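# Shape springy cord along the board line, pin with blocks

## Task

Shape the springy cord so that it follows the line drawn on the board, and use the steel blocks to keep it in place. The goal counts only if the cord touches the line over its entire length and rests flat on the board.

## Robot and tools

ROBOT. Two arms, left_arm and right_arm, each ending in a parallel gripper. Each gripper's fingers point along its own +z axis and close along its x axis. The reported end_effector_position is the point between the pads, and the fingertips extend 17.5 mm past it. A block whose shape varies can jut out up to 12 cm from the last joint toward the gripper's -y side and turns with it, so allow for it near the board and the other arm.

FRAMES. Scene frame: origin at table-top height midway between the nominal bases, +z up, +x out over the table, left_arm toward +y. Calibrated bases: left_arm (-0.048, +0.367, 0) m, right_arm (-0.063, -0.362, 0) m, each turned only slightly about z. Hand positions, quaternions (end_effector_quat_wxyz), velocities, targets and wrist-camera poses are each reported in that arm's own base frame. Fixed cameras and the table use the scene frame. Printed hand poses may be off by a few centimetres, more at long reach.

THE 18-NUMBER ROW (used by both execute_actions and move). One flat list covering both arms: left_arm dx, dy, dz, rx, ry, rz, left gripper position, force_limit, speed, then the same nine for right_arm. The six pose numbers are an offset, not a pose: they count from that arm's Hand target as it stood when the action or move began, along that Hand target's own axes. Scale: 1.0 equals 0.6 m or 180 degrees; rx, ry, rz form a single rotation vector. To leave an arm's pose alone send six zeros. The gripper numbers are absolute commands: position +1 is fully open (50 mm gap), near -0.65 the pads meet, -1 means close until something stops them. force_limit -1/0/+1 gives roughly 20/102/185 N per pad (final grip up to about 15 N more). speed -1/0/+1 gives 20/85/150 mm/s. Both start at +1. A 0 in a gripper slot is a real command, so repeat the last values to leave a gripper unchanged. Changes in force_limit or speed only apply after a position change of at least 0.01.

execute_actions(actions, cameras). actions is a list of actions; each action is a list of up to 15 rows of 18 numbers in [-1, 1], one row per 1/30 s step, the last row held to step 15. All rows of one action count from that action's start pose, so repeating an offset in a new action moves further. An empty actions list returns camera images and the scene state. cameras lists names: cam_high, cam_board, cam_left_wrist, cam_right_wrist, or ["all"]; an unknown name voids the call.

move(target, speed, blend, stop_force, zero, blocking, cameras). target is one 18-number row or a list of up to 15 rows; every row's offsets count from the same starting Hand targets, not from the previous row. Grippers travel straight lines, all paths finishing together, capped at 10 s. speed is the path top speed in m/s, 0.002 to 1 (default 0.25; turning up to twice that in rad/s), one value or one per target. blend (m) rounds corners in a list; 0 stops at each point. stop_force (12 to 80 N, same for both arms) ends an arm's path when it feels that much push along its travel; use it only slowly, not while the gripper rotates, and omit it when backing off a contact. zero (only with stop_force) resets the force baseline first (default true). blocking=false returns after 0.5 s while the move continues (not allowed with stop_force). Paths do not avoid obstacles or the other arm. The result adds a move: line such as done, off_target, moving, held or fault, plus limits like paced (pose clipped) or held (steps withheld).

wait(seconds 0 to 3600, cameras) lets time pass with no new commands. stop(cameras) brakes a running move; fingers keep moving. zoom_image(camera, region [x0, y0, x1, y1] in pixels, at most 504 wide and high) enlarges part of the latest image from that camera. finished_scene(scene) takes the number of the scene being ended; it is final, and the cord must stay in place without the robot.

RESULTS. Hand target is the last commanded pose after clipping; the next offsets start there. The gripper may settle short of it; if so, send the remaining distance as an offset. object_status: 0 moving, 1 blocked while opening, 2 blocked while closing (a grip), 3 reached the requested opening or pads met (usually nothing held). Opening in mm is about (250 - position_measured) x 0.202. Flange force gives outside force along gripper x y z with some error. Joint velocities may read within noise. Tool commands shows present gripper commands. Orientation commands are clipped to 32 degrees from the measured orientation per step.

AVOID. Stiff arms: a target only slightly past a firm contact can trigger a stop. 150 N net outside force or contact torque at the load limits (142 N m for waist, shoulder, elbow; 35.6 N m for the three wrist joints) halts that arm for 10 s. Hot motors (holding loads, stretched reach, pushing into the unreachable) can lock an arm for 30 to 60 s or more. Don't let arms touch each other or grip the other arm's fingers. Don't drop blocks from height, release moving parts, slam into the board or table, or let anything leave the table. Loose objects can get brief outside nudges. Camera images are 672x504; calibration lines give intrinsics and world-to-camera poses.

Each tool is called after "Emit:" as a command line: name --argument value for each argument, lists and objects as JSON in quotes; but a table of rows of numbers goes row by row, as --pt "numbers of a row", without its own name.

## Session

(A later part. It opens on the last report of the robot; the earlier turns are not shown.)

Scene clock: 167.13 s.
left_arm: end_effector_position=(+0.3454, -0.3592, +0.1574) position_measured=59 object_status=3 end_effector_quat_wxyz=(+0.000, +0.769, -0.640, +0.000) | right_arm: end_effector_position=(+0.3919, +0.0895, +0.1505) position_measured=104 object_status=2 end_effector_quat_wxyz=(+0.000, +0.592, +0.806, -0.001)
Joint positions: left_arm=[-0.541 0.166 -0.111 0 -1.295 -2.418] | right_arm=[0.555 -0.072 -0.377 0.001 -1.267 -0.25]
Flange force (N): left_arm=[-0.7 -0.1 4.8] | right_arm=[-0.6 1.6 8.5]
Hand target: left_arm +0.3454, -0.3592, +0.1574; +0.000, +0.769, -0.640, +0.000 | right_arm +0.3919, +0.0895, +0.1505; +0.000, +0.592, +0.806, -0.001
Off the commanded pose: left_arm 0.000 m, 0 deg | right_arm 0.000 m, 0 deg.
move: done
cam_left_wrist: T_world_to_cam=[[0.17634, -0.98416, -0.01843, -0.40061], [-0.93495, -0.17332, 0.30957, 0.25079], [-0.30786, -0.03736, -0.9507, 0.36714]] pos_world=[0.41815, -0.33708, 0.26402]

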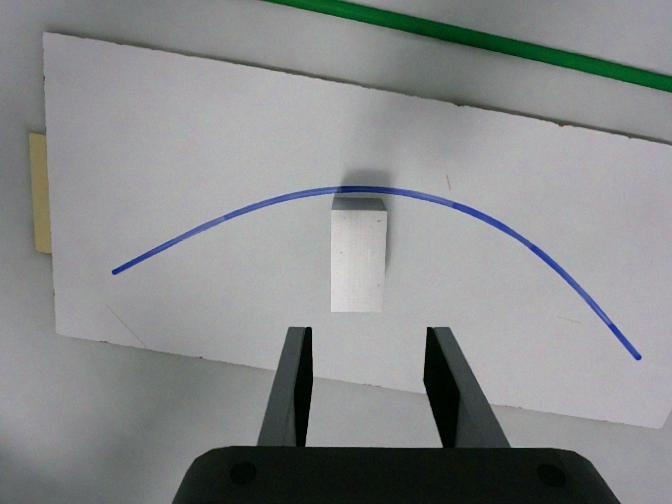

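Emit:
move --target '[-0.525,-0.02,-0.022,0,0,0.058,1,-0.5,0,0.418,0.084,0.108,0,0,0.161,-1,-0.5,-0.8]' --cameras '["all"]'

Emit:
zoom_image --camera "cam_board" --region '[180, 160, 400, 320]'

Scene clock: 181.03 s.
left_arm: end_effector_position=(+0.3001, -0.0473, +0.1708) position_measured=3 object_status=3 end_effector_quat_wxyz=(+0.000, +0.707, -0.707, +0.000) | right_arm: end_effector_position=(+0.3646, +0.3437, +0.0854) position_measured=104 object_status=2 end_effector_quat_wxyz=(+0.000, +0.774, +0.633, -0.001)
Joint positions: left_arm=[0.285 -0.368 -0.56 -0.001 -1.379 -3.427] | right_arm=[1.019 0.235 -0.206 0 -1.13 -1.22]
Flange force (N): left_arm=[-3.0 2.4 6.2] | right_arm=[0.6 0.7 8.6]
Hand target: left_arm +0.3001, -0.0473, +0.1708; +0.000, +0.707, -0.707, +0.000 | right_arm +0.3646, +0.3437, +0.0854; +0.000, +0.774, +0.633, -0.001
Off the commanded pose: left_arm 0.000 m, 0 deg | right_arm 0.000 m, 0 deg.
move: done
cam_left_wrist: T_world_to_cam=[[-0.00498, -0.99982, -0.01826, -0.03173], [-0.95085, -0.00091, 0.30965, 0.27123], [-0.30961, 0.0189, -0.95067, 0.38066]] pos_world=[0.3756, -0.03867, 0.27732]
cam_right_wrist: T_world_to_cam=[[0.20216, 0.97885, -0.03149, -0.39863], [0.92665, -0.18078, 0.3296, -0.27158], [0.31694, -0.09581, -0.9436, 0.12001]] pos_world=[0.29421, 0.35261, 0.1902]

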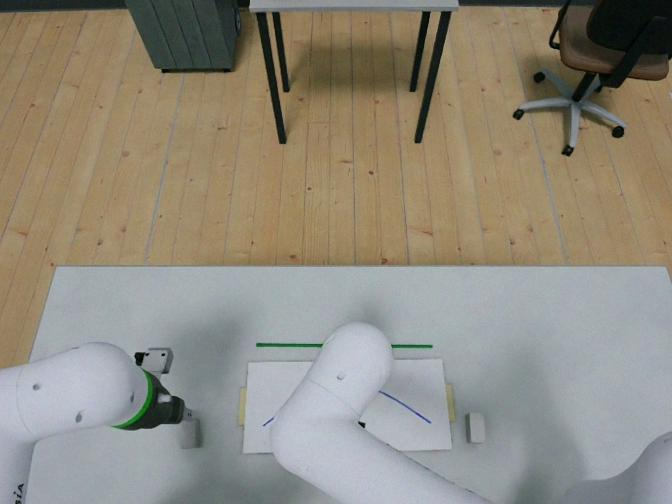

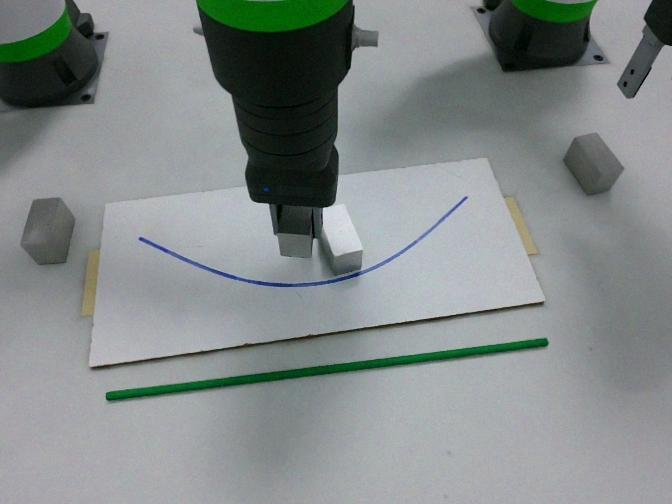

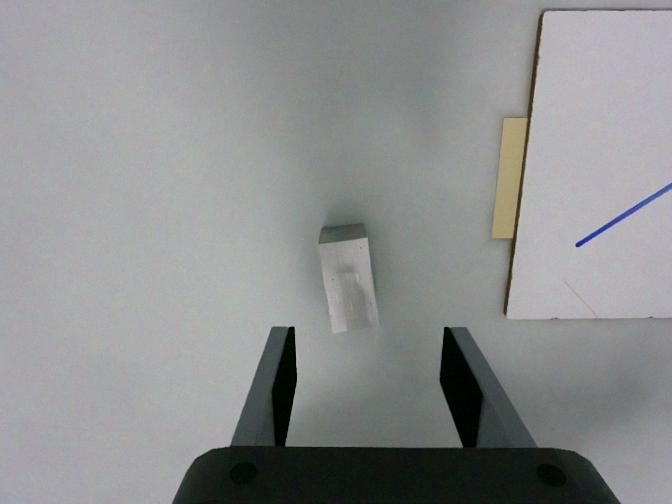

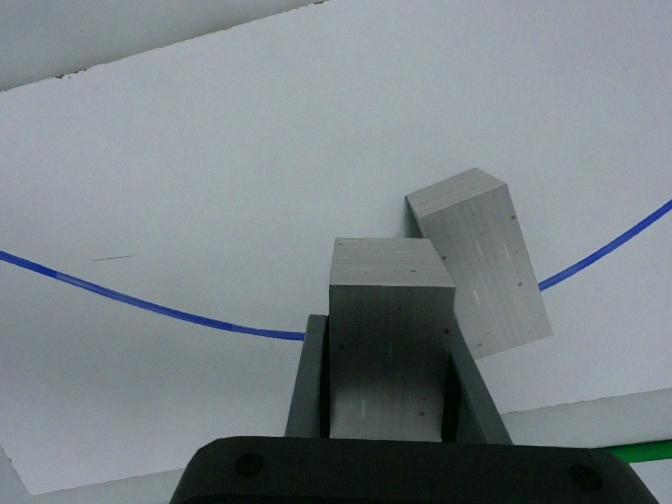

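Scaled by 2.291.

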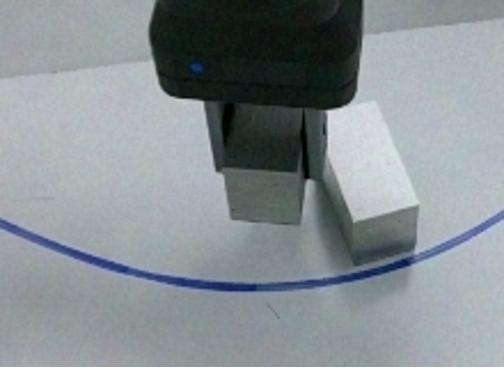

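Emit:
move --target '[-0.006,0.039,0.14,0,0,-0.042,1,-0.5,0,-0.0265,0.0095,0.0675,0,0,0,-1,-0.5,-0.8]' --speed 0.15 --cameras '["cam_left_wrist","cam_right_wrist","cam_board"]'

Emit:
zoom_image --camera "cam_board" --region '[180, 160, 400, 320]'

Scene clock: 197.53 s.
left_arm: end_effector_position=(+0.2767, -0.0436, +0.0868) position_measured=3 object_status=3 end_effector_quat_wxyz=(+0.000, +0.752, -0.659, +0.000) | right_arm: end_effector_position=(+0.3670, +0.3269, +0.0449) position_measured=104 object_status=2 end_effector_quat_wxyz=(+0.000, +0.774, +0.633, -0.001)
Joint positions: left_arm=[0.326 -0.371 -0.766 -0.001 -1.175 -3.335] | right_arm=[0.996 0.262 -0.28 0 -1.031 -1.197]
Flange force (N): left_arm=[-0.7 1.1 6.1] | right_arm=[0.6 0.8 8.5]
Hand target: left_arm +0.2767, -0.0436, +0.0868; +0.000, +0.752, -0.659, +0.000 | right_arm +0.3670, +0.3269, +0.0449; +0.000, +0.774, +0.633, -0.001
Off the commanded pose: left_arm 0.000 m, 0 deg | right_arm 0.000 m, 0 deg.
move: done
cam_left_wrist: T_world_to_cam=[[0.12665, -0.99178, -0.01843, -0.06575], [-0.9425, -0.12611, 0.3095, 0.26718], [-0.30928, -0.02183, -0.95072, 0.2917]] pos_world=[0.35036, -0.02515, 0.19342]
cam_right_wrist: T_world_to_cam=[[0.20211, 0.97885, -0.03165, -0.38399], [0.92674, -0.1807, 0.32941, -0.2634], [0.31672, -0.0959, -0.94366, 0.07957]] pos_world=[0.29651, 0.33591, 0.1497]
Images, in order (width x height): cam_board 672x504, cam_left_wrist 672x504, cam_right_wrist 672x504.

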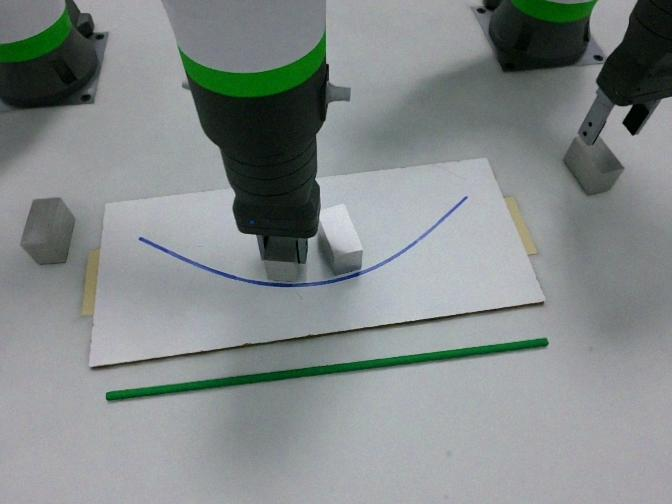

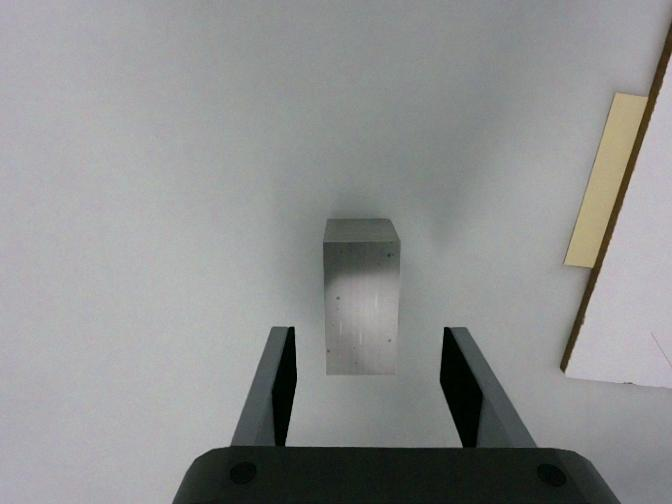

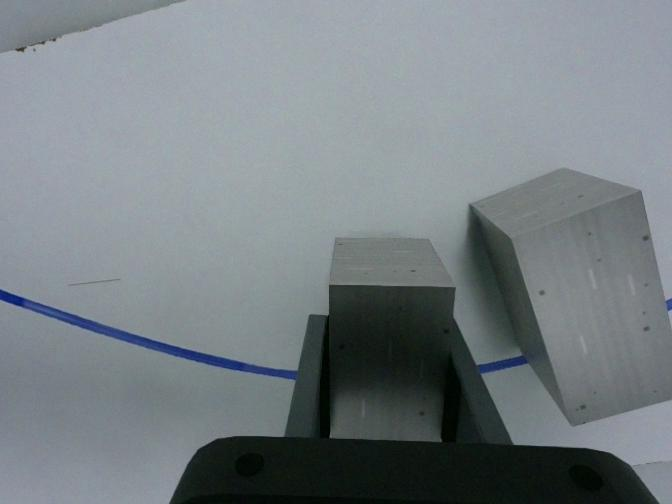

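Scaled by 2.291.

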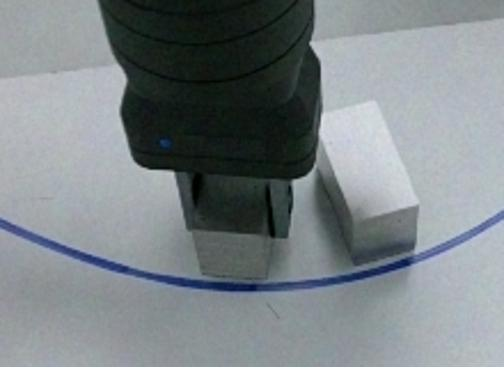

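Emit:
move --target '[0,0,0.095,0,0,0,1,-0.5,0,-0.0082,-0.0068,0.0085,0,0,0,-1,-0.5,-0.8]' --speed 0.06 --stop_force 15

Emit:
move --target '[0,0,0,0,0,0,-1,-0.5,-0.8,0,0,0,0,0,0,-1,-0.5,-0.8]' --cameras '["cam_board"]'

Emit:
zoom_image --camera "cam_board" --region '[220, 200, 400, 320]'

Scene clock: 211.93 s.
left_arm: end_effector_position=(+0.2766, -0.0436, +0.0298) position_measured=3 object_status=3 end_effector_quat_wxyz=(+0.000, +0.752, -0.659, +0.000) | right_arm: end_effector_position=(+0.3620, +0.3229, +0.0398) position_measured=104 object_status=2 end_effector_quat_wxyz=(+0.000, +0.774, +0.633, -0.001)
Joint positions: left_arm=[0.326 -0.276 -0.855 -0.001 -0.993 -3.335] | right_arm=[1 0.254 -0.304 0 -1.015 -1.201]
Flange force (N): left_arm=[-2.9 1.8 6.1] | right_arm=[0.4 1.8 8.5]
Hand target: left_arm +0.2766, -0.0436, +0.0298; +0.000, +0.752, -0.659, +0.000 | right_arm +0.3620, +0.3229, +0.0398; +0.000, +0.774, +0.633, -0.001
Off the commanded pose: left_arm 0.000 m, 0 deg | right_arm 0.000 m, 0 deg.
move: done

Scene clock: 212.77 s.
left_arm: end_effector_position=(+0.2766, -0.0436, +0.0298) position_measured=103 object_status=2 end_effector_quat_wxyz=(+0.000, +0.752, -0.659, +0.000) | right_arm: end_effector_position=(+0.3620, +0.3229, +0.0398) position_measured=104 object_status=2 end_effector_quat_wxyz=(+0.000, +0.774, +0.633, -0.001)
Joint positions: left_arm=[0.326 -0.276 -0.855 -0.001 -0.992 -3.335] | right_arm=[1 0.254 -0.304 0 -1.015 -1.201]
Flange force (N): left_arm=[-2.1 1.7 8.1] | right_arm=[0.2 0.8 8.8]
Hand target: left_arm +0.2766, -0.0436, +0.0298; +0.000, +0.752, -0.659, +0.000 | right_arm +0.3620, +0.3229, +0.0398; +0.000, +0.774, +0.633, -0.001
Off the commanded pose: left_arm 0.000 m, 0 deg | right_arm 0.000 m, 0 deg.
move: done

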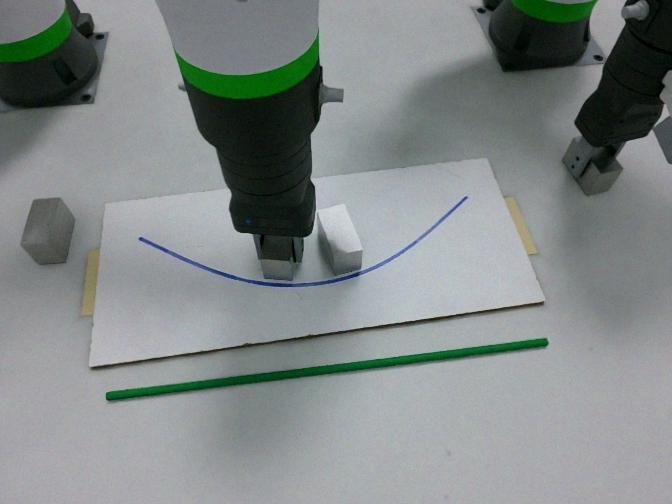

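Scaled by 2.800.

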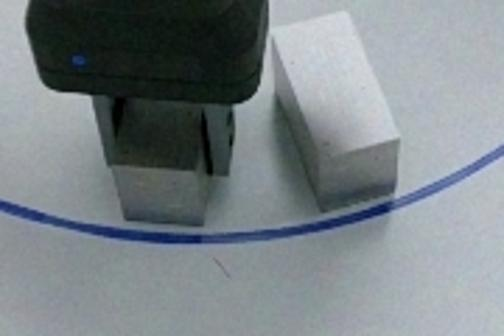

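Emit:
zoom_image --camera "cam_board" --region '[250, 230, 380, 300]'

Scaled by 3.877.

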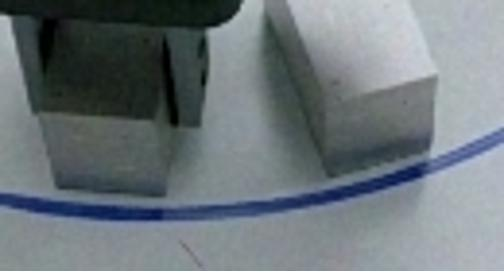

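Emit:
move --target '[0,0,-0.2,0,0,0,-1,-0.5,-0.8,0,0,0,0,0,0,-1,-0.5,-0.8]' --speed 0.15

Emit:
move --target '[0,0,0,0,0,0,-1,-0.5,-0.8,0,0,0.02,0,0,0,-1,-0.5,-0.8]' --speed 0.008 --stop_force 12

Emit:
move --target '[0,0,0,0,0,0,-1,-0.5,-0.8,0,0,-0.0012,0,0,0,0.62,-0.5,-0.9]'

Emit:
move --target '[0,0,0,0,0,0,-1,-0.5,-0.8,0,0,-0.2,0,0,0,0.62,-0.5,-0.9]' --cameras '["all"]'

Emit:
zoom_image --camera "cam_board" --region '[230, 180, 390, 300]'

Scene clock: 231.33 s.
left_arm: end_effector_position=(+0.2767, -0.0437, +0.1498) position_measured=103 object_status=2 end_effector_quat_wxyz=(+0.000, +0.752, -0.659, +0.000) | right_arm: end_effector_position=(+0.3620, +0.3229, +0.0398) position_measured=104 object_status=2 end_effector_quat_wxyz=(+0.000, +0.774, +0.633, -0.001)
Joint positions: left_arm=[0.325 -0.432 -0.65 -0.001 -1.353 -3.335] | right_arm=[1 0.254 -0.304 0 -1.015 -1.201]
Flange force (N): left_arm=[-2.5 1.6 12.4] | right_arm=[0.5 1.0 8.9]
Hand target: left_arm +0.2767, -0.0437, +0.1498; +0.000, +0.752, -0.659, +0.000 | right_arm +0.3620, +0.3229, +0.0398; +0.000, +0.774, +0.633, -0.001
Off the commanded pose: left_arm 0.000 m, 0 deg | right_arm 0.000 m, 0 deg.
move: done

Scene clock: 232.23 s.
left_arm: end_effector_position=(+0.2767, -0.0437, +0.1498) position_measured=103 object_status=2 end_effector_quat_wxyz=(+0.000, +0.752, -0.659, +0.000) | right_arm: end_effector_position=(+0.3620, +0.3229, +0.0370) position_measured=104 object_status=2 end_effector_quat_wxyz=(+0.000, +0.774, +0.633, -0.001)
Joint positions: left_arm=[0.325 -0.432 -0.65 -0.001 -1.353 -3.335] | right_arm=[1 0.258 -0.307 0 -1.008 -1.201]
Flange force (N): left_arm=[-1.3 2.2 11.3] | right_arm=[-6.5 -4.1 -18.4]
Hand target: left_arm +0.2767, -0.0437, +0.1498; +0.000, +0.752, -0.659, +0.000 | right_arm +0.3620, +0.3229, +0.0370; +0.000, +0.774, +0.633, -0.001 (not the last commanded pose)
Off the commanded pose: left_arm 0.000 m, 0 deg | right_arm 0.009 m, 0 deg.
move: contact (right_arm)

Scene clock: 232.80 s.
left_arm: end_effector_position=(+0.2767, -0.0437, +0.1498) position_measured=103 object_status=2 end_effector_quat_wxyz=(+0.000, +0.752, -0.659, +0.000) | right_arm: end_effector_position=(+0.3620, +0.3229, +0.0377) position_measured=59 object_status=0 end_effector_quat_wxyz=(+0.000, +0.774, +0.633, -0.001)
Joint positions: left_arm=[0.325 -0.432 -0.65 -0.001 -1.353 -3.335] | right_arm=[1 0.257 -0.306 0 -1.009 -1.201]
Flange force (N): left_arm=[-1.5 1.7 11.1] | right_arm=[0.3 1.1 3.0]
Hand target: left_arm +0.2767, -0.0437, +0.1498; +0.000, +0.752, -0.659, +0.000 | right_arm +0.3620, +0.3229, +0.0377; +0.000, +0.774, +0.633, -0.001
Off the commanded pose: left_arm 0.000 m, 0 deg | right_arm 0.000 m, 0 deg.
move: done

Scene clock: 233.67 s.
left_arm: end_effector_position=(+0.2767, -0.0437, +0.1498) position_measured=103 object_status=2 end_effector_quat_wxyz=(+0.000, +0.752, -0.659, +0.000) | right_arm: end_effector_position=(+0.3621, +0.3231, +0.1577) position_measured=59 object_status=3 end_effector_quat_wxyz=(+0.000, +0.774, +0.633, -0.001)
Joint positions: left_arm=[0.325 -0.432 -0.65 -0.001 -1.353 -3.335] | right_arm=[1 0.134 -0.147 0 -1.291 -1.201]
Flange force (N): left_arm=[-3.7 2.7 11.9] | right_arm=[1.2 1.5 2.4]
Hand target: left_arm +0.2767, -0.0437, +0.1498; +0.000, +0.752, -0.659, +0.000 | right_arm +0.3621, +0.3231, +0.1577; +0.000, +0.774, +0.633, -0.001
Off the commanded pose: left_arm 0.000 m, 0 deg | right_arm 0.000 m, 0 deg.
move: done
cam_left_wrist: T_world_to_cam=[[0.12668, -0.99177, -0.01835, -0.06473], [-0.94246, -0.1261, 0.30963, 0.24772], [-0.3094, -0.02193, -0.95068, 0.35165]] pos_world=[0.35046, -0.02525, 0.25642]
cam_right_wrist: T_world_to_cam=[[0.20227, 0.97882, -0.03145, -0.3757], [0.92663, -0.18089, 0.3296, -0.29668], [0.31694, -0.09581, -0.94359, 0.18708]] pos_world=[0.29161, 0.332, 0.2625]

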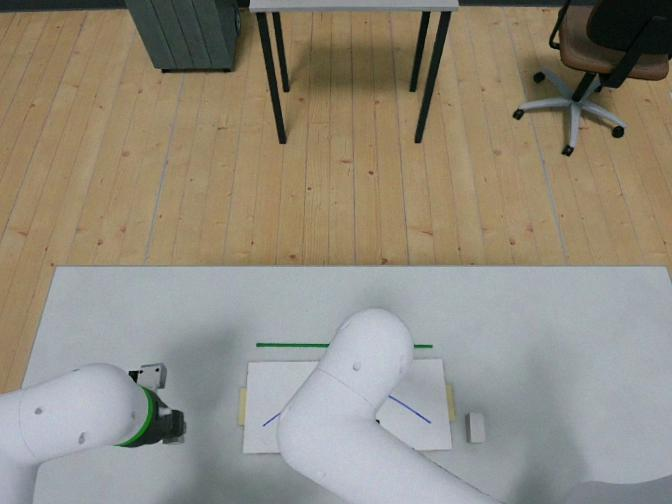

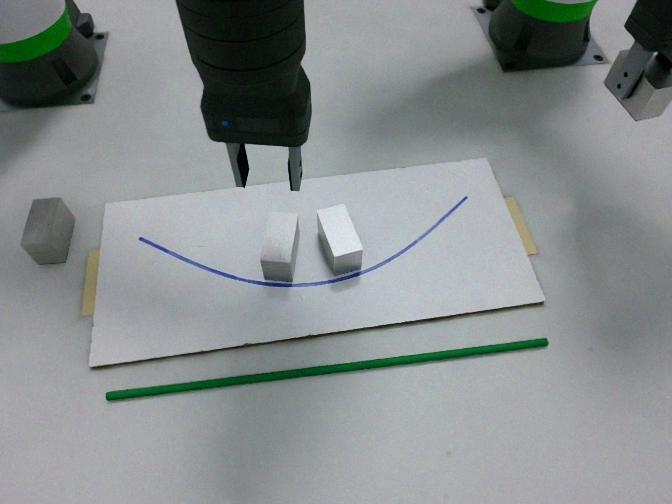

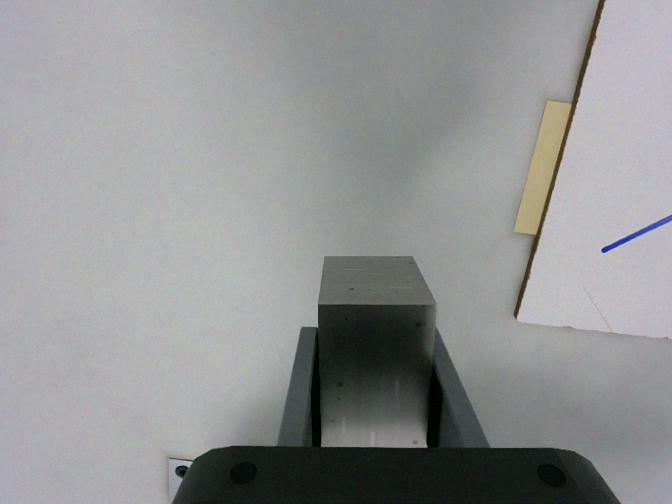

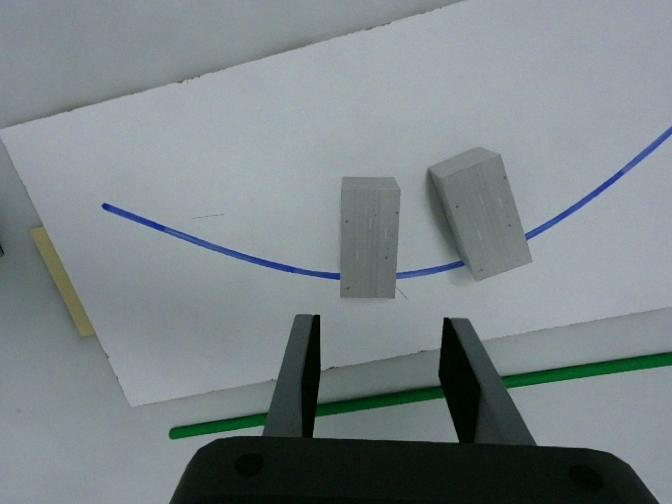

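Scaled by 3.150.

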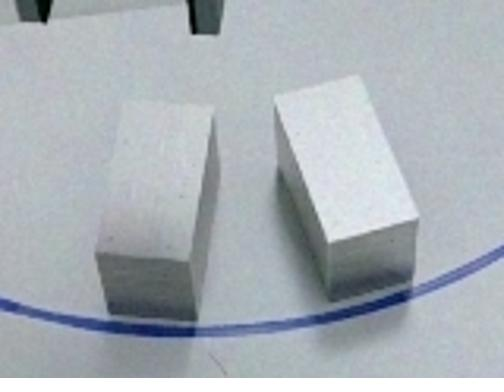

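Emit:
move --target '[0,0,0,0,0,0,-1,-0.5,-0.8,0.125,0.203,0.163,0,0,0.436,0.3,-0.5,0]' --cameras '["cam_right_wrist","cam_board"]'

Scene clock: 252.93 s.
left_arm: end_effector_position=(+0.2767, -0.0437, +0.1498) position_measured=103 object_status=2 end_effector_quat_wxyz=(+0.000, +0.752, -0.659, +0.000) | right_arm: end_effector_position=(+0.4964, +0.3722, +0.0598) position_measured=107 object_status=3 end_effector_quat_wxyz=(+0.001, +1.000, +0.000, +0.000)
Joint positions: left_arm=[0.325 -0.432 -0.65 -0.001 -1.353 -3.335] | right_arm=[0.855 0.536 0.146 0.001 -1.182 -2.426]
Flange force (N): left_arm=[-1.9 1.8 12.2] | right_arm=[0.7 0.2 3.0]
Hand target: left_arm +0.2767, -0.0437, +0.1498; +0.000, +0.752, -0.659, +0.000 | right_arm +0.4963, +0.3722, +0.0597; +0.001, +1.000, +0.000, +0.000
Off the commanded pose: left_arm 0.000 m, 0 deg | right_arm 0.000 m, 0 deg.
move: done
cam_right_wrist: T_world_to_cam=[[0.99953, -0.00266, -0.03045, -0.48454], [0.00757, -0.94363, 0.33091, 0.36009], [-0.02961, -0.33098, -0.94317, 0.31629]] pos_world=[0.49095, 0.44319, 0.16441]
Images, in order (width x height): cam_board 672x504, cam_right_wrist 672x504.

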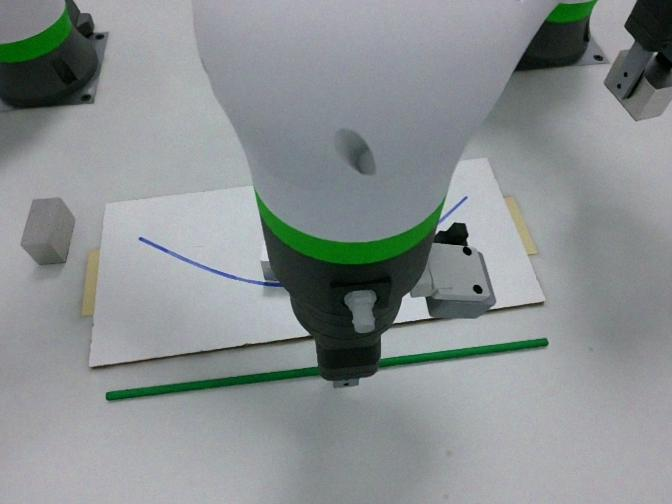

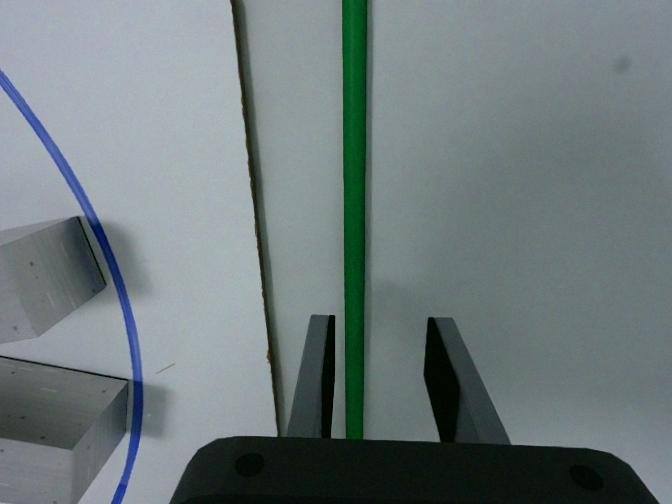

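Emit:
move --target '[0,0,0,0,0,0,-1,-0.5,-0.8,-0.0045,0,0.0655,0,0,0,0.3,-0.5,0]' --speed 0.04 --stop_force 12

Emit:
move --target '[0,0,0,0,0,0,-1,-0.5,-0.8,0,0,0,0,0,0,-1,-1,-0.8]' --cameras '["cam_right_wrist","cam_board"]'

Scene clock: 261.30 s.
left_arm: end_effector_position=(+0.2767, -0.0437, +0.1498) position_measured=103 object_status=2 end_effector_quat_wxyz=(+0.000, +0.752, -0.659, +0.000) | right_arm: end_effector_position=(+0.4936, +0.3721, +0.0204) position_measured=107 object_status=3 end_effector_quat_wxyz=(+0.001, +1.000, +0.000, +0.000)
Joint positions: left_arm=[0.325 -0.432 -0.65 -0.001 -1.353 -3.335] | right_arm=[0.858 0.571 0.1 0.001 -1.101 -2.429]
Flange force (N): left_arm=[-2.4 1.7 11.8] | right_arm=[0.7 0.5 2.7]
Hand target: left_arm +0.2767, -0.0437, +0.1498; +0.000, +0.752, -0.659, +0.000 | right_arm +0.4936, +0.3721, +0.0204; +0.001, +1.000, +0.000, +0.000
Off the commanded pose: left_arm 0.000 m, 0 deg | right_arm 0.000 m, 0 deg.
move: done

Scene clock: 262.17 s.
left_arm: end_effector_position=(+0.2767, -0.0437, +0.1498) position_measured=103 object_status=2 end_effector_quat_wxyz=(+0.000, +0.752, -0.659, +0.000) | right_arm: end_effector_position=(+0.4936, +0.3721, +0.0204) position_measured=214 object_status=2 end_effector_quat_wxyz=(+0.001, +1.000, +0.000, +0.000)
Joint positions: left_arm=[0.325 -0.432 -0.65 -0.001 -1.353 -3.335] | right_arm=[0.858 0.571 0.1 0.001 -1.101 -2.429]
Flange force (N): left_arm=[-1.7 1.4 11.7] | right_arm=[0.5 -0.2 2.9]
Hand target: left_arm +0.2767, -0.0437, +0.1498; +0.000, +0.752, -0.659, +0.000 | right_arm +0.4936, +0.3721, +0.0204; +0.001, +1.000, +0.000, +0.000
Off the commanded pose: left_arm 0.000 m, 0 deg | right_arm 0.000 m, 0 deg.
move: done
cam_right_wrist: T_world_to_cam=[[0.99953, -0.0026, -0.03058, -0.48295], [0.00768, -0.94356, 0.33111, 0.37291], [-0.02971, -0.33119, -0.9431, 0.27924]] pos_world=[0.48815, 0.44309, 0.12511]
Images, in order (width x height): cam_board 672x504, cam_right_wrist 672x504.

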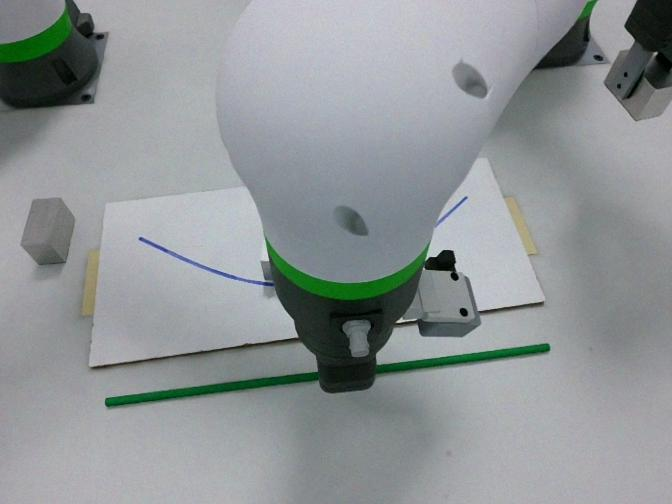

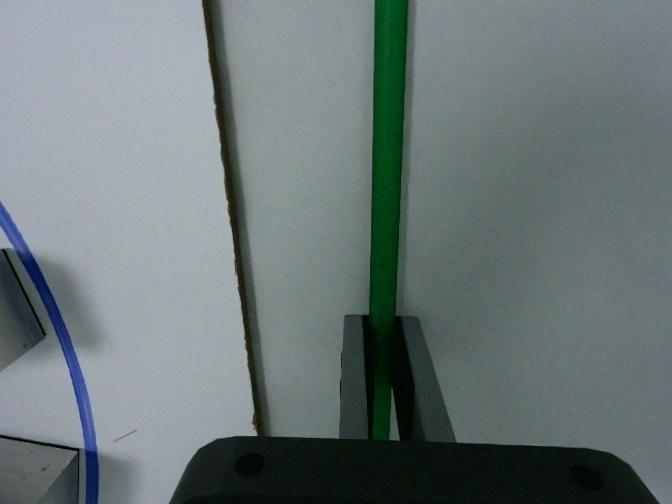

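Emit:
move --pt "0 0 0 0 0 0 -1 -0.5 -0.8 0 0 -0.06 0 0 0 -1 -1 -0.8" --pt "0 0 0 0 0 0 -1 -0.5 -0.8 -0.111 0.0133 -0.06 0 0 -0.0083 -1 -1 -0.8" --pt "0 0 0 0 0 0 -1 -0.5 -0.8 -0.111 0.0133 -0.0155 0 0 -0.0083 -1 -1 -0.8" --speed 0.1 --cameras '["cam_right_wrist","cam_board"]'

Scene clock: 268.53 s.
left_arm: end_effector_position=(+0.2767, -0.0437, +0.1498) position_measured=103 object_status=2 end_effector_quat_wxyz=(+0.000, +0.752, -0.659, +0.000) | right_arm: end_effector_position=(+0.4270, +0.3641, +0.0297) position_measured=214 object_status=2 end_effector_quat_wxyz=(+0.001, +1.000, +0.013, +0.000)
Joint positions: left_arm=[0.325 -0.432 -0.65 -0.001 -1.353 -3.335] | right_arm=[0.94 0.435 -0.083 0.001 -1.055 -2.485]
Flange force (N): left_arm=[-1.5 1.2 11.7] | right_arm=[1.0 -0.3 3.1]
Hand target: left_arm +0.2767, -0.0437, +0.1498; +0.000, +0.752, -0.659, +0.000 | right_arm +0.4270, +0.3641, +0.0298; +0.001, +1.000, +0.013, +0.000
Off the commanded pose: left_arm 0.000 m, 0 deg | right_arm 0.000 m, 0 deg.
move: done
cam_right_wrist: T_world_to_cam=[[0.99926, 0.02342, -0.03065, -0.42549], [0.03226, -0.94302, 0.33118, 0.35207], [-0.02115, -0.33192, -0.94307, 0.27999]] pos_world=[0.41974, 0.43491, 0.13441]
Images, in order (width x height): cam_board 672x504, cam_right_wrist 672x504.

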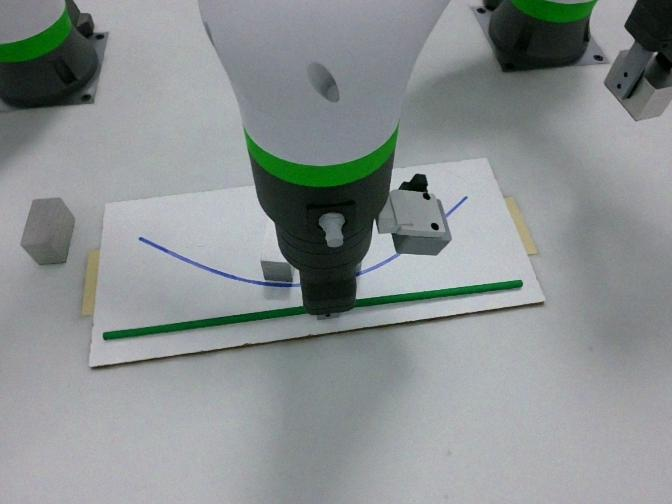

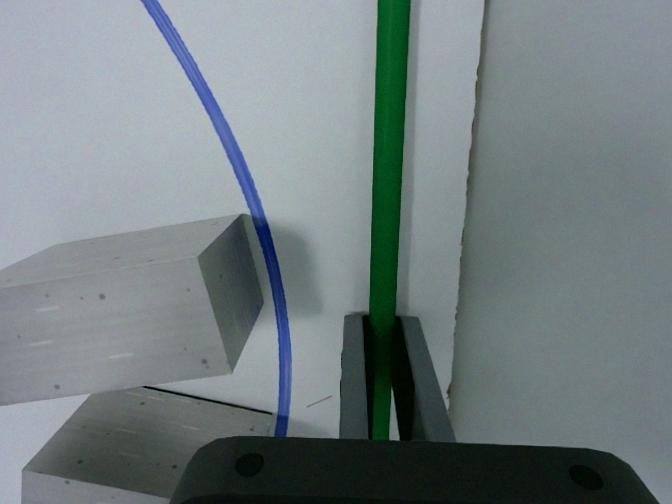

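Emit:
move --target '[0,0,0,0,0,0,-1,-0.5,-0.8,0,0,0.0028,0,0,0,-1,-1,-0.8]' --speed 0.02

Emit:
move --target '[0,0,0,0,0,0,-1,-0.5,-0.8,0,0,0,0,0,0,-0.15,-1,-1]'

Emit:
move --target '[0,0,0,0,0,0,-1,-0.5,-0.8,0,0,-0.2,0,0,0,-0.15,-1,-1]' --speed 0.15

Emit:
move --target '[0,0,0,0,0,0,-1,-0.5,-0.8,-0.207,0.470,0.033,0,0,-0.486,1,-0.5,0]' --cameras '["all"]'

Scene clock: 288.73 s.
left_arm: end_effector_position=(+0.2767, -0.0437, +0.1498) position_measured=103 object_status=2 end_effector_quat_wxyz=(+0.000, +0.752, -0.659, +0.000) | right_arm: end_effector_position=(+0.4270, +0.3641, +0.0281) position_measured=214 object_status=2 end_effector_quat_wxyz=(+0.001, +1.000, +0.013, +0.000)
Joint positions: left_arm=[0.325 -0.432 -0.65 -0.001 -1.353 -3.335] | right_arm=[0.94 0.437 -0.084 0.001 -1.051 -2.485]
Flange force (N): left_arm=[-1.4 1.2 12.1] | right_arm=[1.2 -0.1 2.8]
Hand target: left_arm +0.2767, -0.0437, +0.1498; +0.000, +0.752, -0.659, +0.000 | right_arm +0.4270, +0.3641, +0.0281; +0.001, +1.000, +0.013, +0.000
Off the commanded pose: left_arm 0.000 m, 0 deg | right_arm 0.000 m, 0 deg.
move: done

Scene clock: 289.33 s.
left_arm: end_effector_position=(+0.2767, -0.0437, +0.1498) position_measured=103 object_status=2 end_effector_quat_wxyz=(+0.000, +0.752, -0.659, +0.000) | right_arm: end_effector_position=(+0.4270, +0.3641, +0.0281) position_measured=175 object_status=0 end_effector_quat_wxyz=(+0.001, +1.000, +0.013, +0.000)
Joint positions: left_arm=[0.325 -0.432 -0.65 -0.001 -1.353 -3.335] | right_arm=[0.94 0.437 -0.084 0.001 -1.051 -2.485]
Flange force (N): left_arm=[-1.6 1.3 11.4] | right_arm=[0.5 -0.3 2.9]
Hand target: left_arm +0.2767, -0.0437, +0.1498; +0.000, +0.752, -0.659, +0.000 | right_arm +0.4270, +0.3641, +0.0281; +0.001, +1.000, +0.013, +0.000
Off the commanded pose: left_arm 0.000 m, 0 deg | right_arm 0.000 m, 0 deg.
move: done

Scene clock: 290.47 s.
left_arm: end_effector_position=(+0.2767, -0.0437, +0.1498) position_measured=103 object_status=2 end_effector_quat_wxyz=(+0.000, +0.752, -0.659, +0.000) | right_arm: end_effector_position=(+0.4271, +0.3643, +0.1482) position_measured=175 object_status=3 end_effector_quat_wxyz=(+0.001, +1.000, +0.013, +0.000)
Joint positions: left_arm=[0.325 -0.432 -0.65 -0.001 -1.353 -3.335] | right_arm=[0.94 0.325 0.064 0.001 -1.311 -2.485]
Flange force (N): left_arm=[-2.3 1.6 12.5] | right_arm=[2.5 -1.4 3.2]
Hand target: left_arm +0.2767, -0.0437, +0.1498; +0.000, +0.752, -0.659, +0.000 | right_arm +0.4271, +0.3643, +0.1481; +0.001, +1.000, +0.013, +0.000
Off the commanded pose: left_arm 0.000 m, 0 deg | right_arm 0.000 m, 0 deg.
move: done

Scene clock: 293.93 s.
left_arm: end_effector_position=(+0.2767, -0.0437, +0.1498) position_measured=103 object_status=2 end_effector_quat_wxyz=(+0.000, +0.752, -0.659, +0.000) | right_arm: end_effector_position=(+0.3103, +0.0791, +0.1288) position_measured=3 object_status=3 end_effector_quat_wxyz=(+0.000, +0.713, +0.701, -0.001)
Joint positions: left_arm=[0.325 -0.432 -0.65 -0.001 -1.353 -3.335] | right_arm=[0.668 -0.285 -0.605 0.001 -1.252 -0.686]
Flange force (N): left_arm=[-1.8 2.1 12.4] | right_arm=[-1.0 3.4 3.4]
Hand target: left_arm +0.2767, -0.0437, +0.1498; +0.000, +0.752, -0.659, +0.000 | right_arm +0.3103, +0.0791, +0.1288; +0.000, +0.713, +0.701, -0.001
Off the commanded pose: left_arm 0.000 m, 0 deg | right_arm 0.000 m, 0 deg.
move: done
cam_left_wrist: T_world_to_cam=[[0.12668, -0.99177, -0.01835, -0.06473], [-0.94246, -0.1261, 0.30963, 0.24772], [-0.3094, -0.02193, -0.95068, 0.35165]] pos_world=[0.35046, -0.02525, 0.25642]
cam_right_wrist: T_world_to_cam=[[0.02044, 0.99929, -0.03159, -0.07245], [0.94421, -0.00891, 0.32922, -0.30227], [0.3287, -0.03656, -0.94373, 0.14451]] pos_world=[0.23938, 0.07499, 0.2336]

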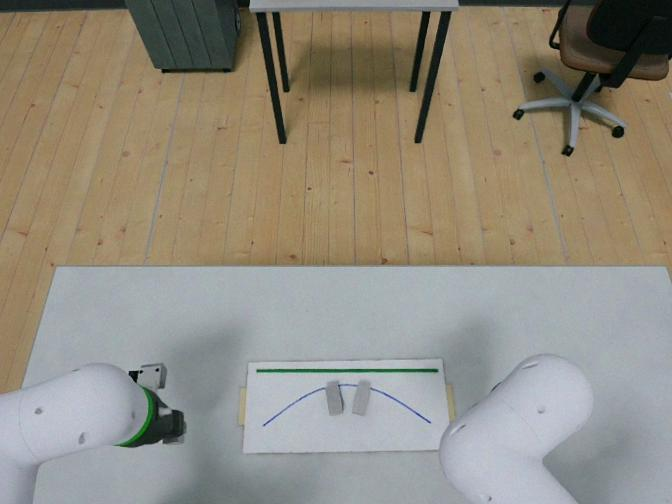

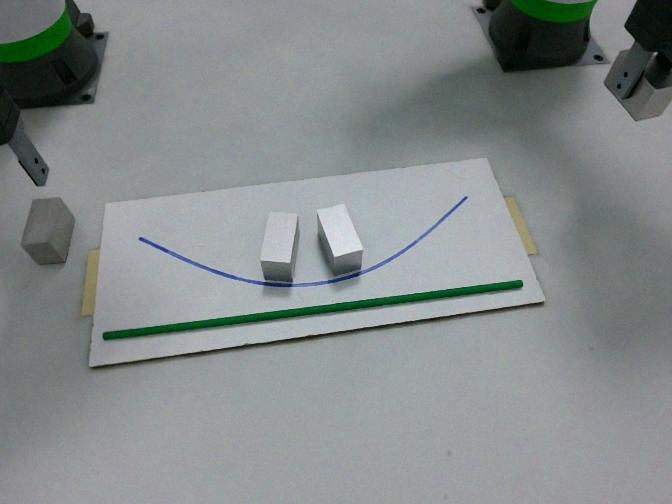

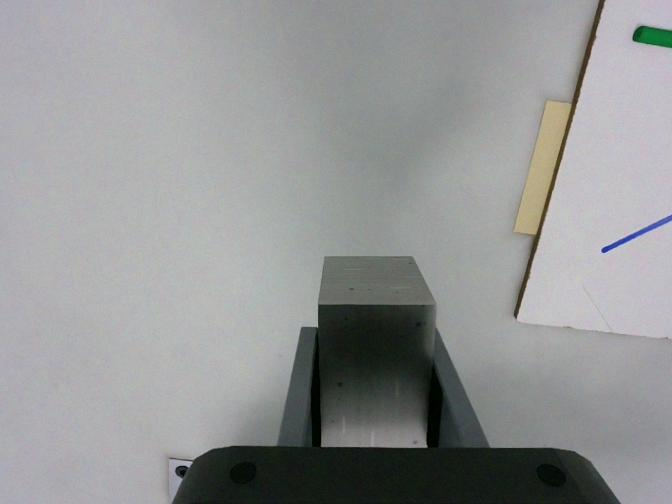

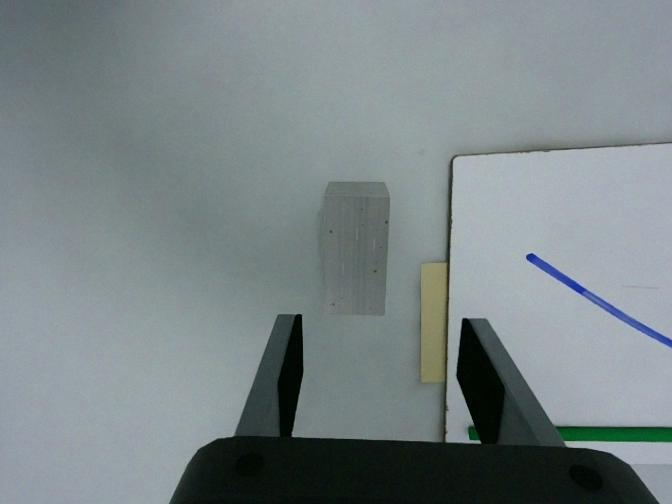

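Emit:
move --target '[0,0,0,0,0,0,-1,-0.5,-0.8,-0.002,-0.0055,0.165,0,0,0,1,-0.5,0]' --speed 0.08 --stop_force 15

Emit:
move --target '[0,0,0,0,0,0,-1,-0.5,-0.8,0,0,0,0,0,0,-1,-0.5,-0.8]'

Emit:
move --target '[0,0,0,0,0,0,-1,-0.5,-0.8,0,0,-0.2,0,0,0,-1,-0.5,-0.8]' --speed 0.15 --cameras '["cam_right_wrist"]'

Scene clock: 302.67 s.
left_arm: end_effector_position=(+0.2767, -0.0437, +0.1498) position_measured=103 object_status=2 end_effector_quat_wxyz=(+0.000, +0.752, -0.659, +0.000) | right_arm: end_effector_position=(+0.3070, +0.0778, +0.0298) position_measured=3 object_status=3 end_effector_quat_wxyz=(+0.000, +0.713, +0.701, -0.001)
Joint positions: left_arm=[0.325 -0.432 -0.65 -0.001 -1.353 -3.335] | right_arm=[0.672 -0.156 -0.765 0.001 -0.964 -0.69]
Flange force (N): left_arm=[-3.1 2.4 12.4] | right_arm=[0.0 3.3 4.1]
Hand target: left_arm +0.2767, -0.0437, +0.1498; +0.000, +0.752, -0.659, +0.000 | right_arm +0.3070, +0.0778, +0.0298; +0.000, +0.713, +0.701, -0.001
Off the commanded pose: left_arm 0.000 m, 0 deg | right_arm 0.000 m, 0 deg.
move: done

Scene clock: 303.50 s.
left_arm: end_effector_position=(+0.2767, -0.0437, +0.1498) position_measured=103 object_status=2 end_effector_quat_wxyz=(+0.000, +0.752, -0.659, +0.000) | right_arm: end_effector_position=(+0.3070, +0.0778, +0.0298) position_measured=104 object_status=2 end_effector_quat_wxyz=(+0.000, +0.713, +0.701, -0.001)
Joint positions: left_arm=[0.325 -0.432 -0.65 -0.001 -1.353 -3.335] | right_arm=[0.672 -0.156 -0.765 0.001 -0.964 -0.69]
Flange force (N): left_arm=[-2.1 1.1 11.7] | right_arm=[-3.1 3.7 5.0]
Hand target: left_arm +0.2767, -0.0437, +0.1498; +0.000, +0.752, -0.659, +0.000 | right_arm +0.3070, +0.0778, +0.0298; +0.000, +0.713, +0.701, -0.001
Off the commanded pose: left_arm 0.000 m, 0 deg | right_arm 0.000 m, 0 deg.
move: done

Scene clock: 304.63 s.
left_arm: end_effector_position=(+0.2767, -0.0437, +0.1498) position_measured=103 object_status=2 end_effector_quat_wxyz=(+0.000, +0.752, -0.659, +0.000) | right_arm: end_effector_position=(+0.3070, +0.0780, +0.1498) position_measured=104 object_status=2 end_effector_quat_wxyz=(+0.000, +0.713, +0.701, -0.001)
Joint positions: left_arm=[0.325 -0.432 -0.65 -0.001 -1.353 -3.335] | right_arm=[0.673 -0.313 -0.574 0.001 -1.311 -0.69]
Flange force (N): left_arm=[-1.4 1.6 11.9] | right_arm=[-0.4 1.6 9.7]
Hand target: left_arm +0.2767, -0.0437, +0.1498; +0.000, +0.752, -0.659, +0.000 | right_arm +0.3070, +0.0780, +0.1498; +0.000, +0.713, +0.701, -0.001
Off the commanded pose: left_arm 0.000 m, 0 deg | right_arm 0.000 m, 0 deg.
move: done
cam_right_wrist: T_world_to_cam=[[0.02041, 0.9993, -0.03149, -0.07064], [0.94421, -0.00891, 0.32922, -0.30607], [0.32871, -0.03646, -0.94373, 0.16536]] pos_world=[0.23608, 0.07389, 0.2546]

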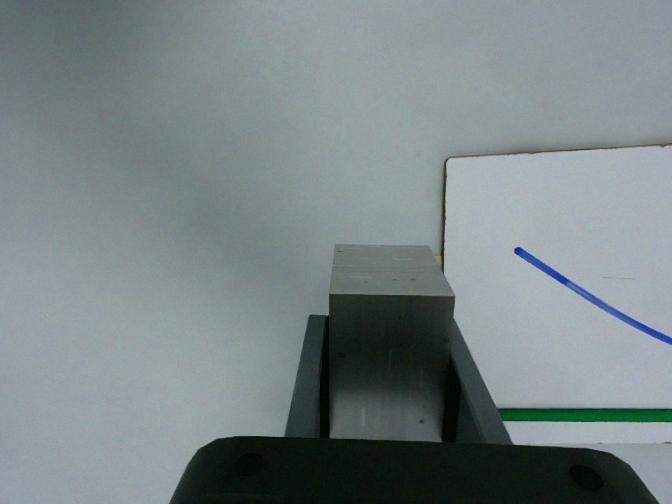

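Emit:
move --pt "0.2557 -0.2662 0 0 0 -0.1556 -1 -0.5 -0.8 0.135 0.2877 0 0 0 0.186 -1 -0.5 -0.8" --pt "0.2557 -0.2662 0.14 0 0 -0.1556 -1 -0.5 -0.8 0.135 0.2877 0.14 0 0 0.186 -1 -0.5 -0.8" --speed 0.2 --cameras '["all"]'

Scene clock: 314.23 s.
left_arm: end_effector_position=(+0.4552, -0.1747, +0.0657) position_measured=103 object_status=2 end_effector_quat_wxyz=(+0.000, +0.889, -0.457, +0.000) | right_arm: end_effector_position=(+0.4810, +0.1558, +0.0656) position_measured=104 object_status=2 end_effector_quat_wxyz=(+0.001, +0.885, +0.466, -0.001)
Joint positions: left_arm=[-0.097 0.226 -0.27 -0.001 -1.076 -2.423] | right_arm=[0.574 0.268 -0.217 0.001 -1.087 -1.176]
Flange force (N): left_arm=[-3.6 1.2 10.6] | right_arm=[0.1 0.9 8.3]
Hand target: left_arm +0.4552, -0.1747, +0.0657; +0.000, +0.889, -0.457, +0.000 | right_arm +0.4810, +0.1558, +0.0656; +0.001, +0.885, +0.466, -0.001
Off the commanded pose: left_arm 0.000 m, 0 deg | right_arm 0.000 m, 0 deg.
move: done
cam_left_wrist: T_world_to_cam=[[0.57764, -0.81608, -0.01845, -0.39337], [-0.7729, -0.55407, 0.30924, 0.27356], [-0.26259, -0.16437, -0.95081, 0.27784]] pos_world=[0.51162, -0.12378, 0.17232]
cam_right_wrist: T_world_to_cam=[[0.56835, 0.82219, -0.03147, -0.39057], [0.78235, -0.52818, 0.33008, -0.28336], [0.25477, -0.21222, -0.94343, 0.09451]] pos_world=[0.41959, 0.19151, 0.1704]

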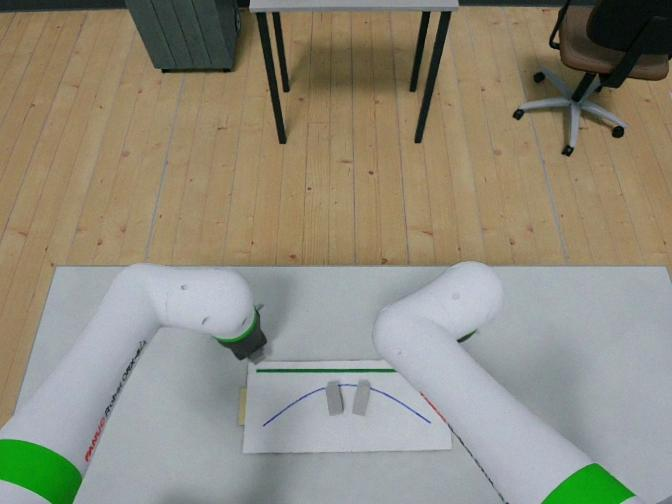

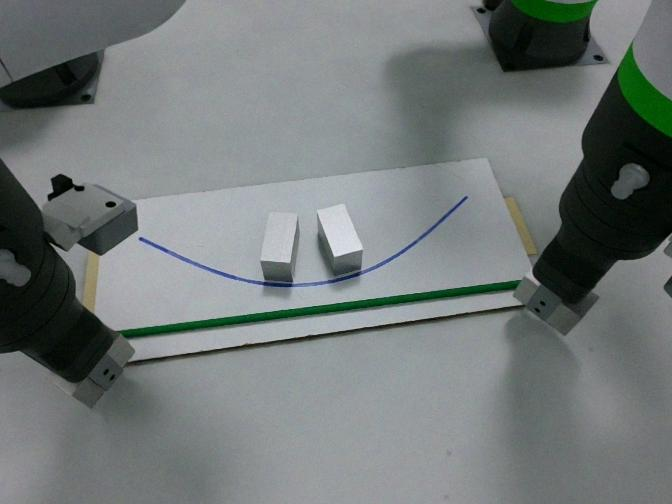

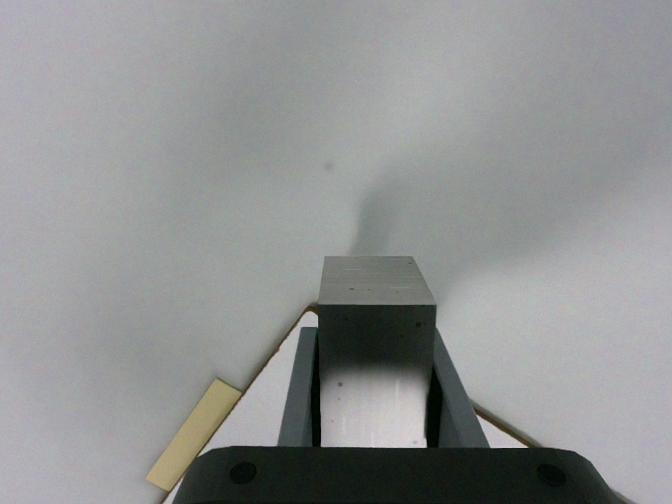

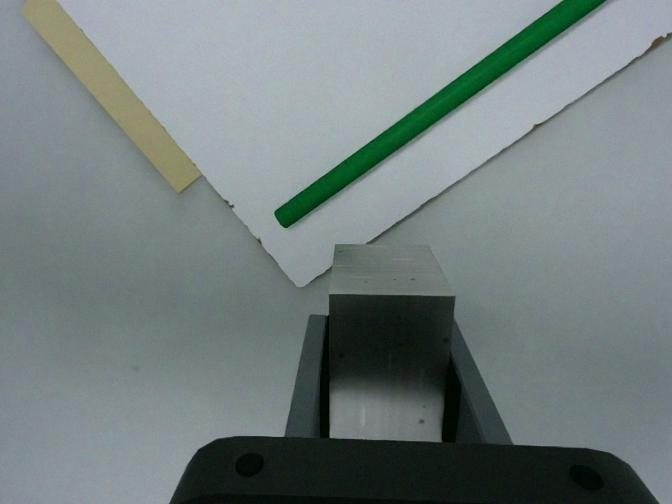

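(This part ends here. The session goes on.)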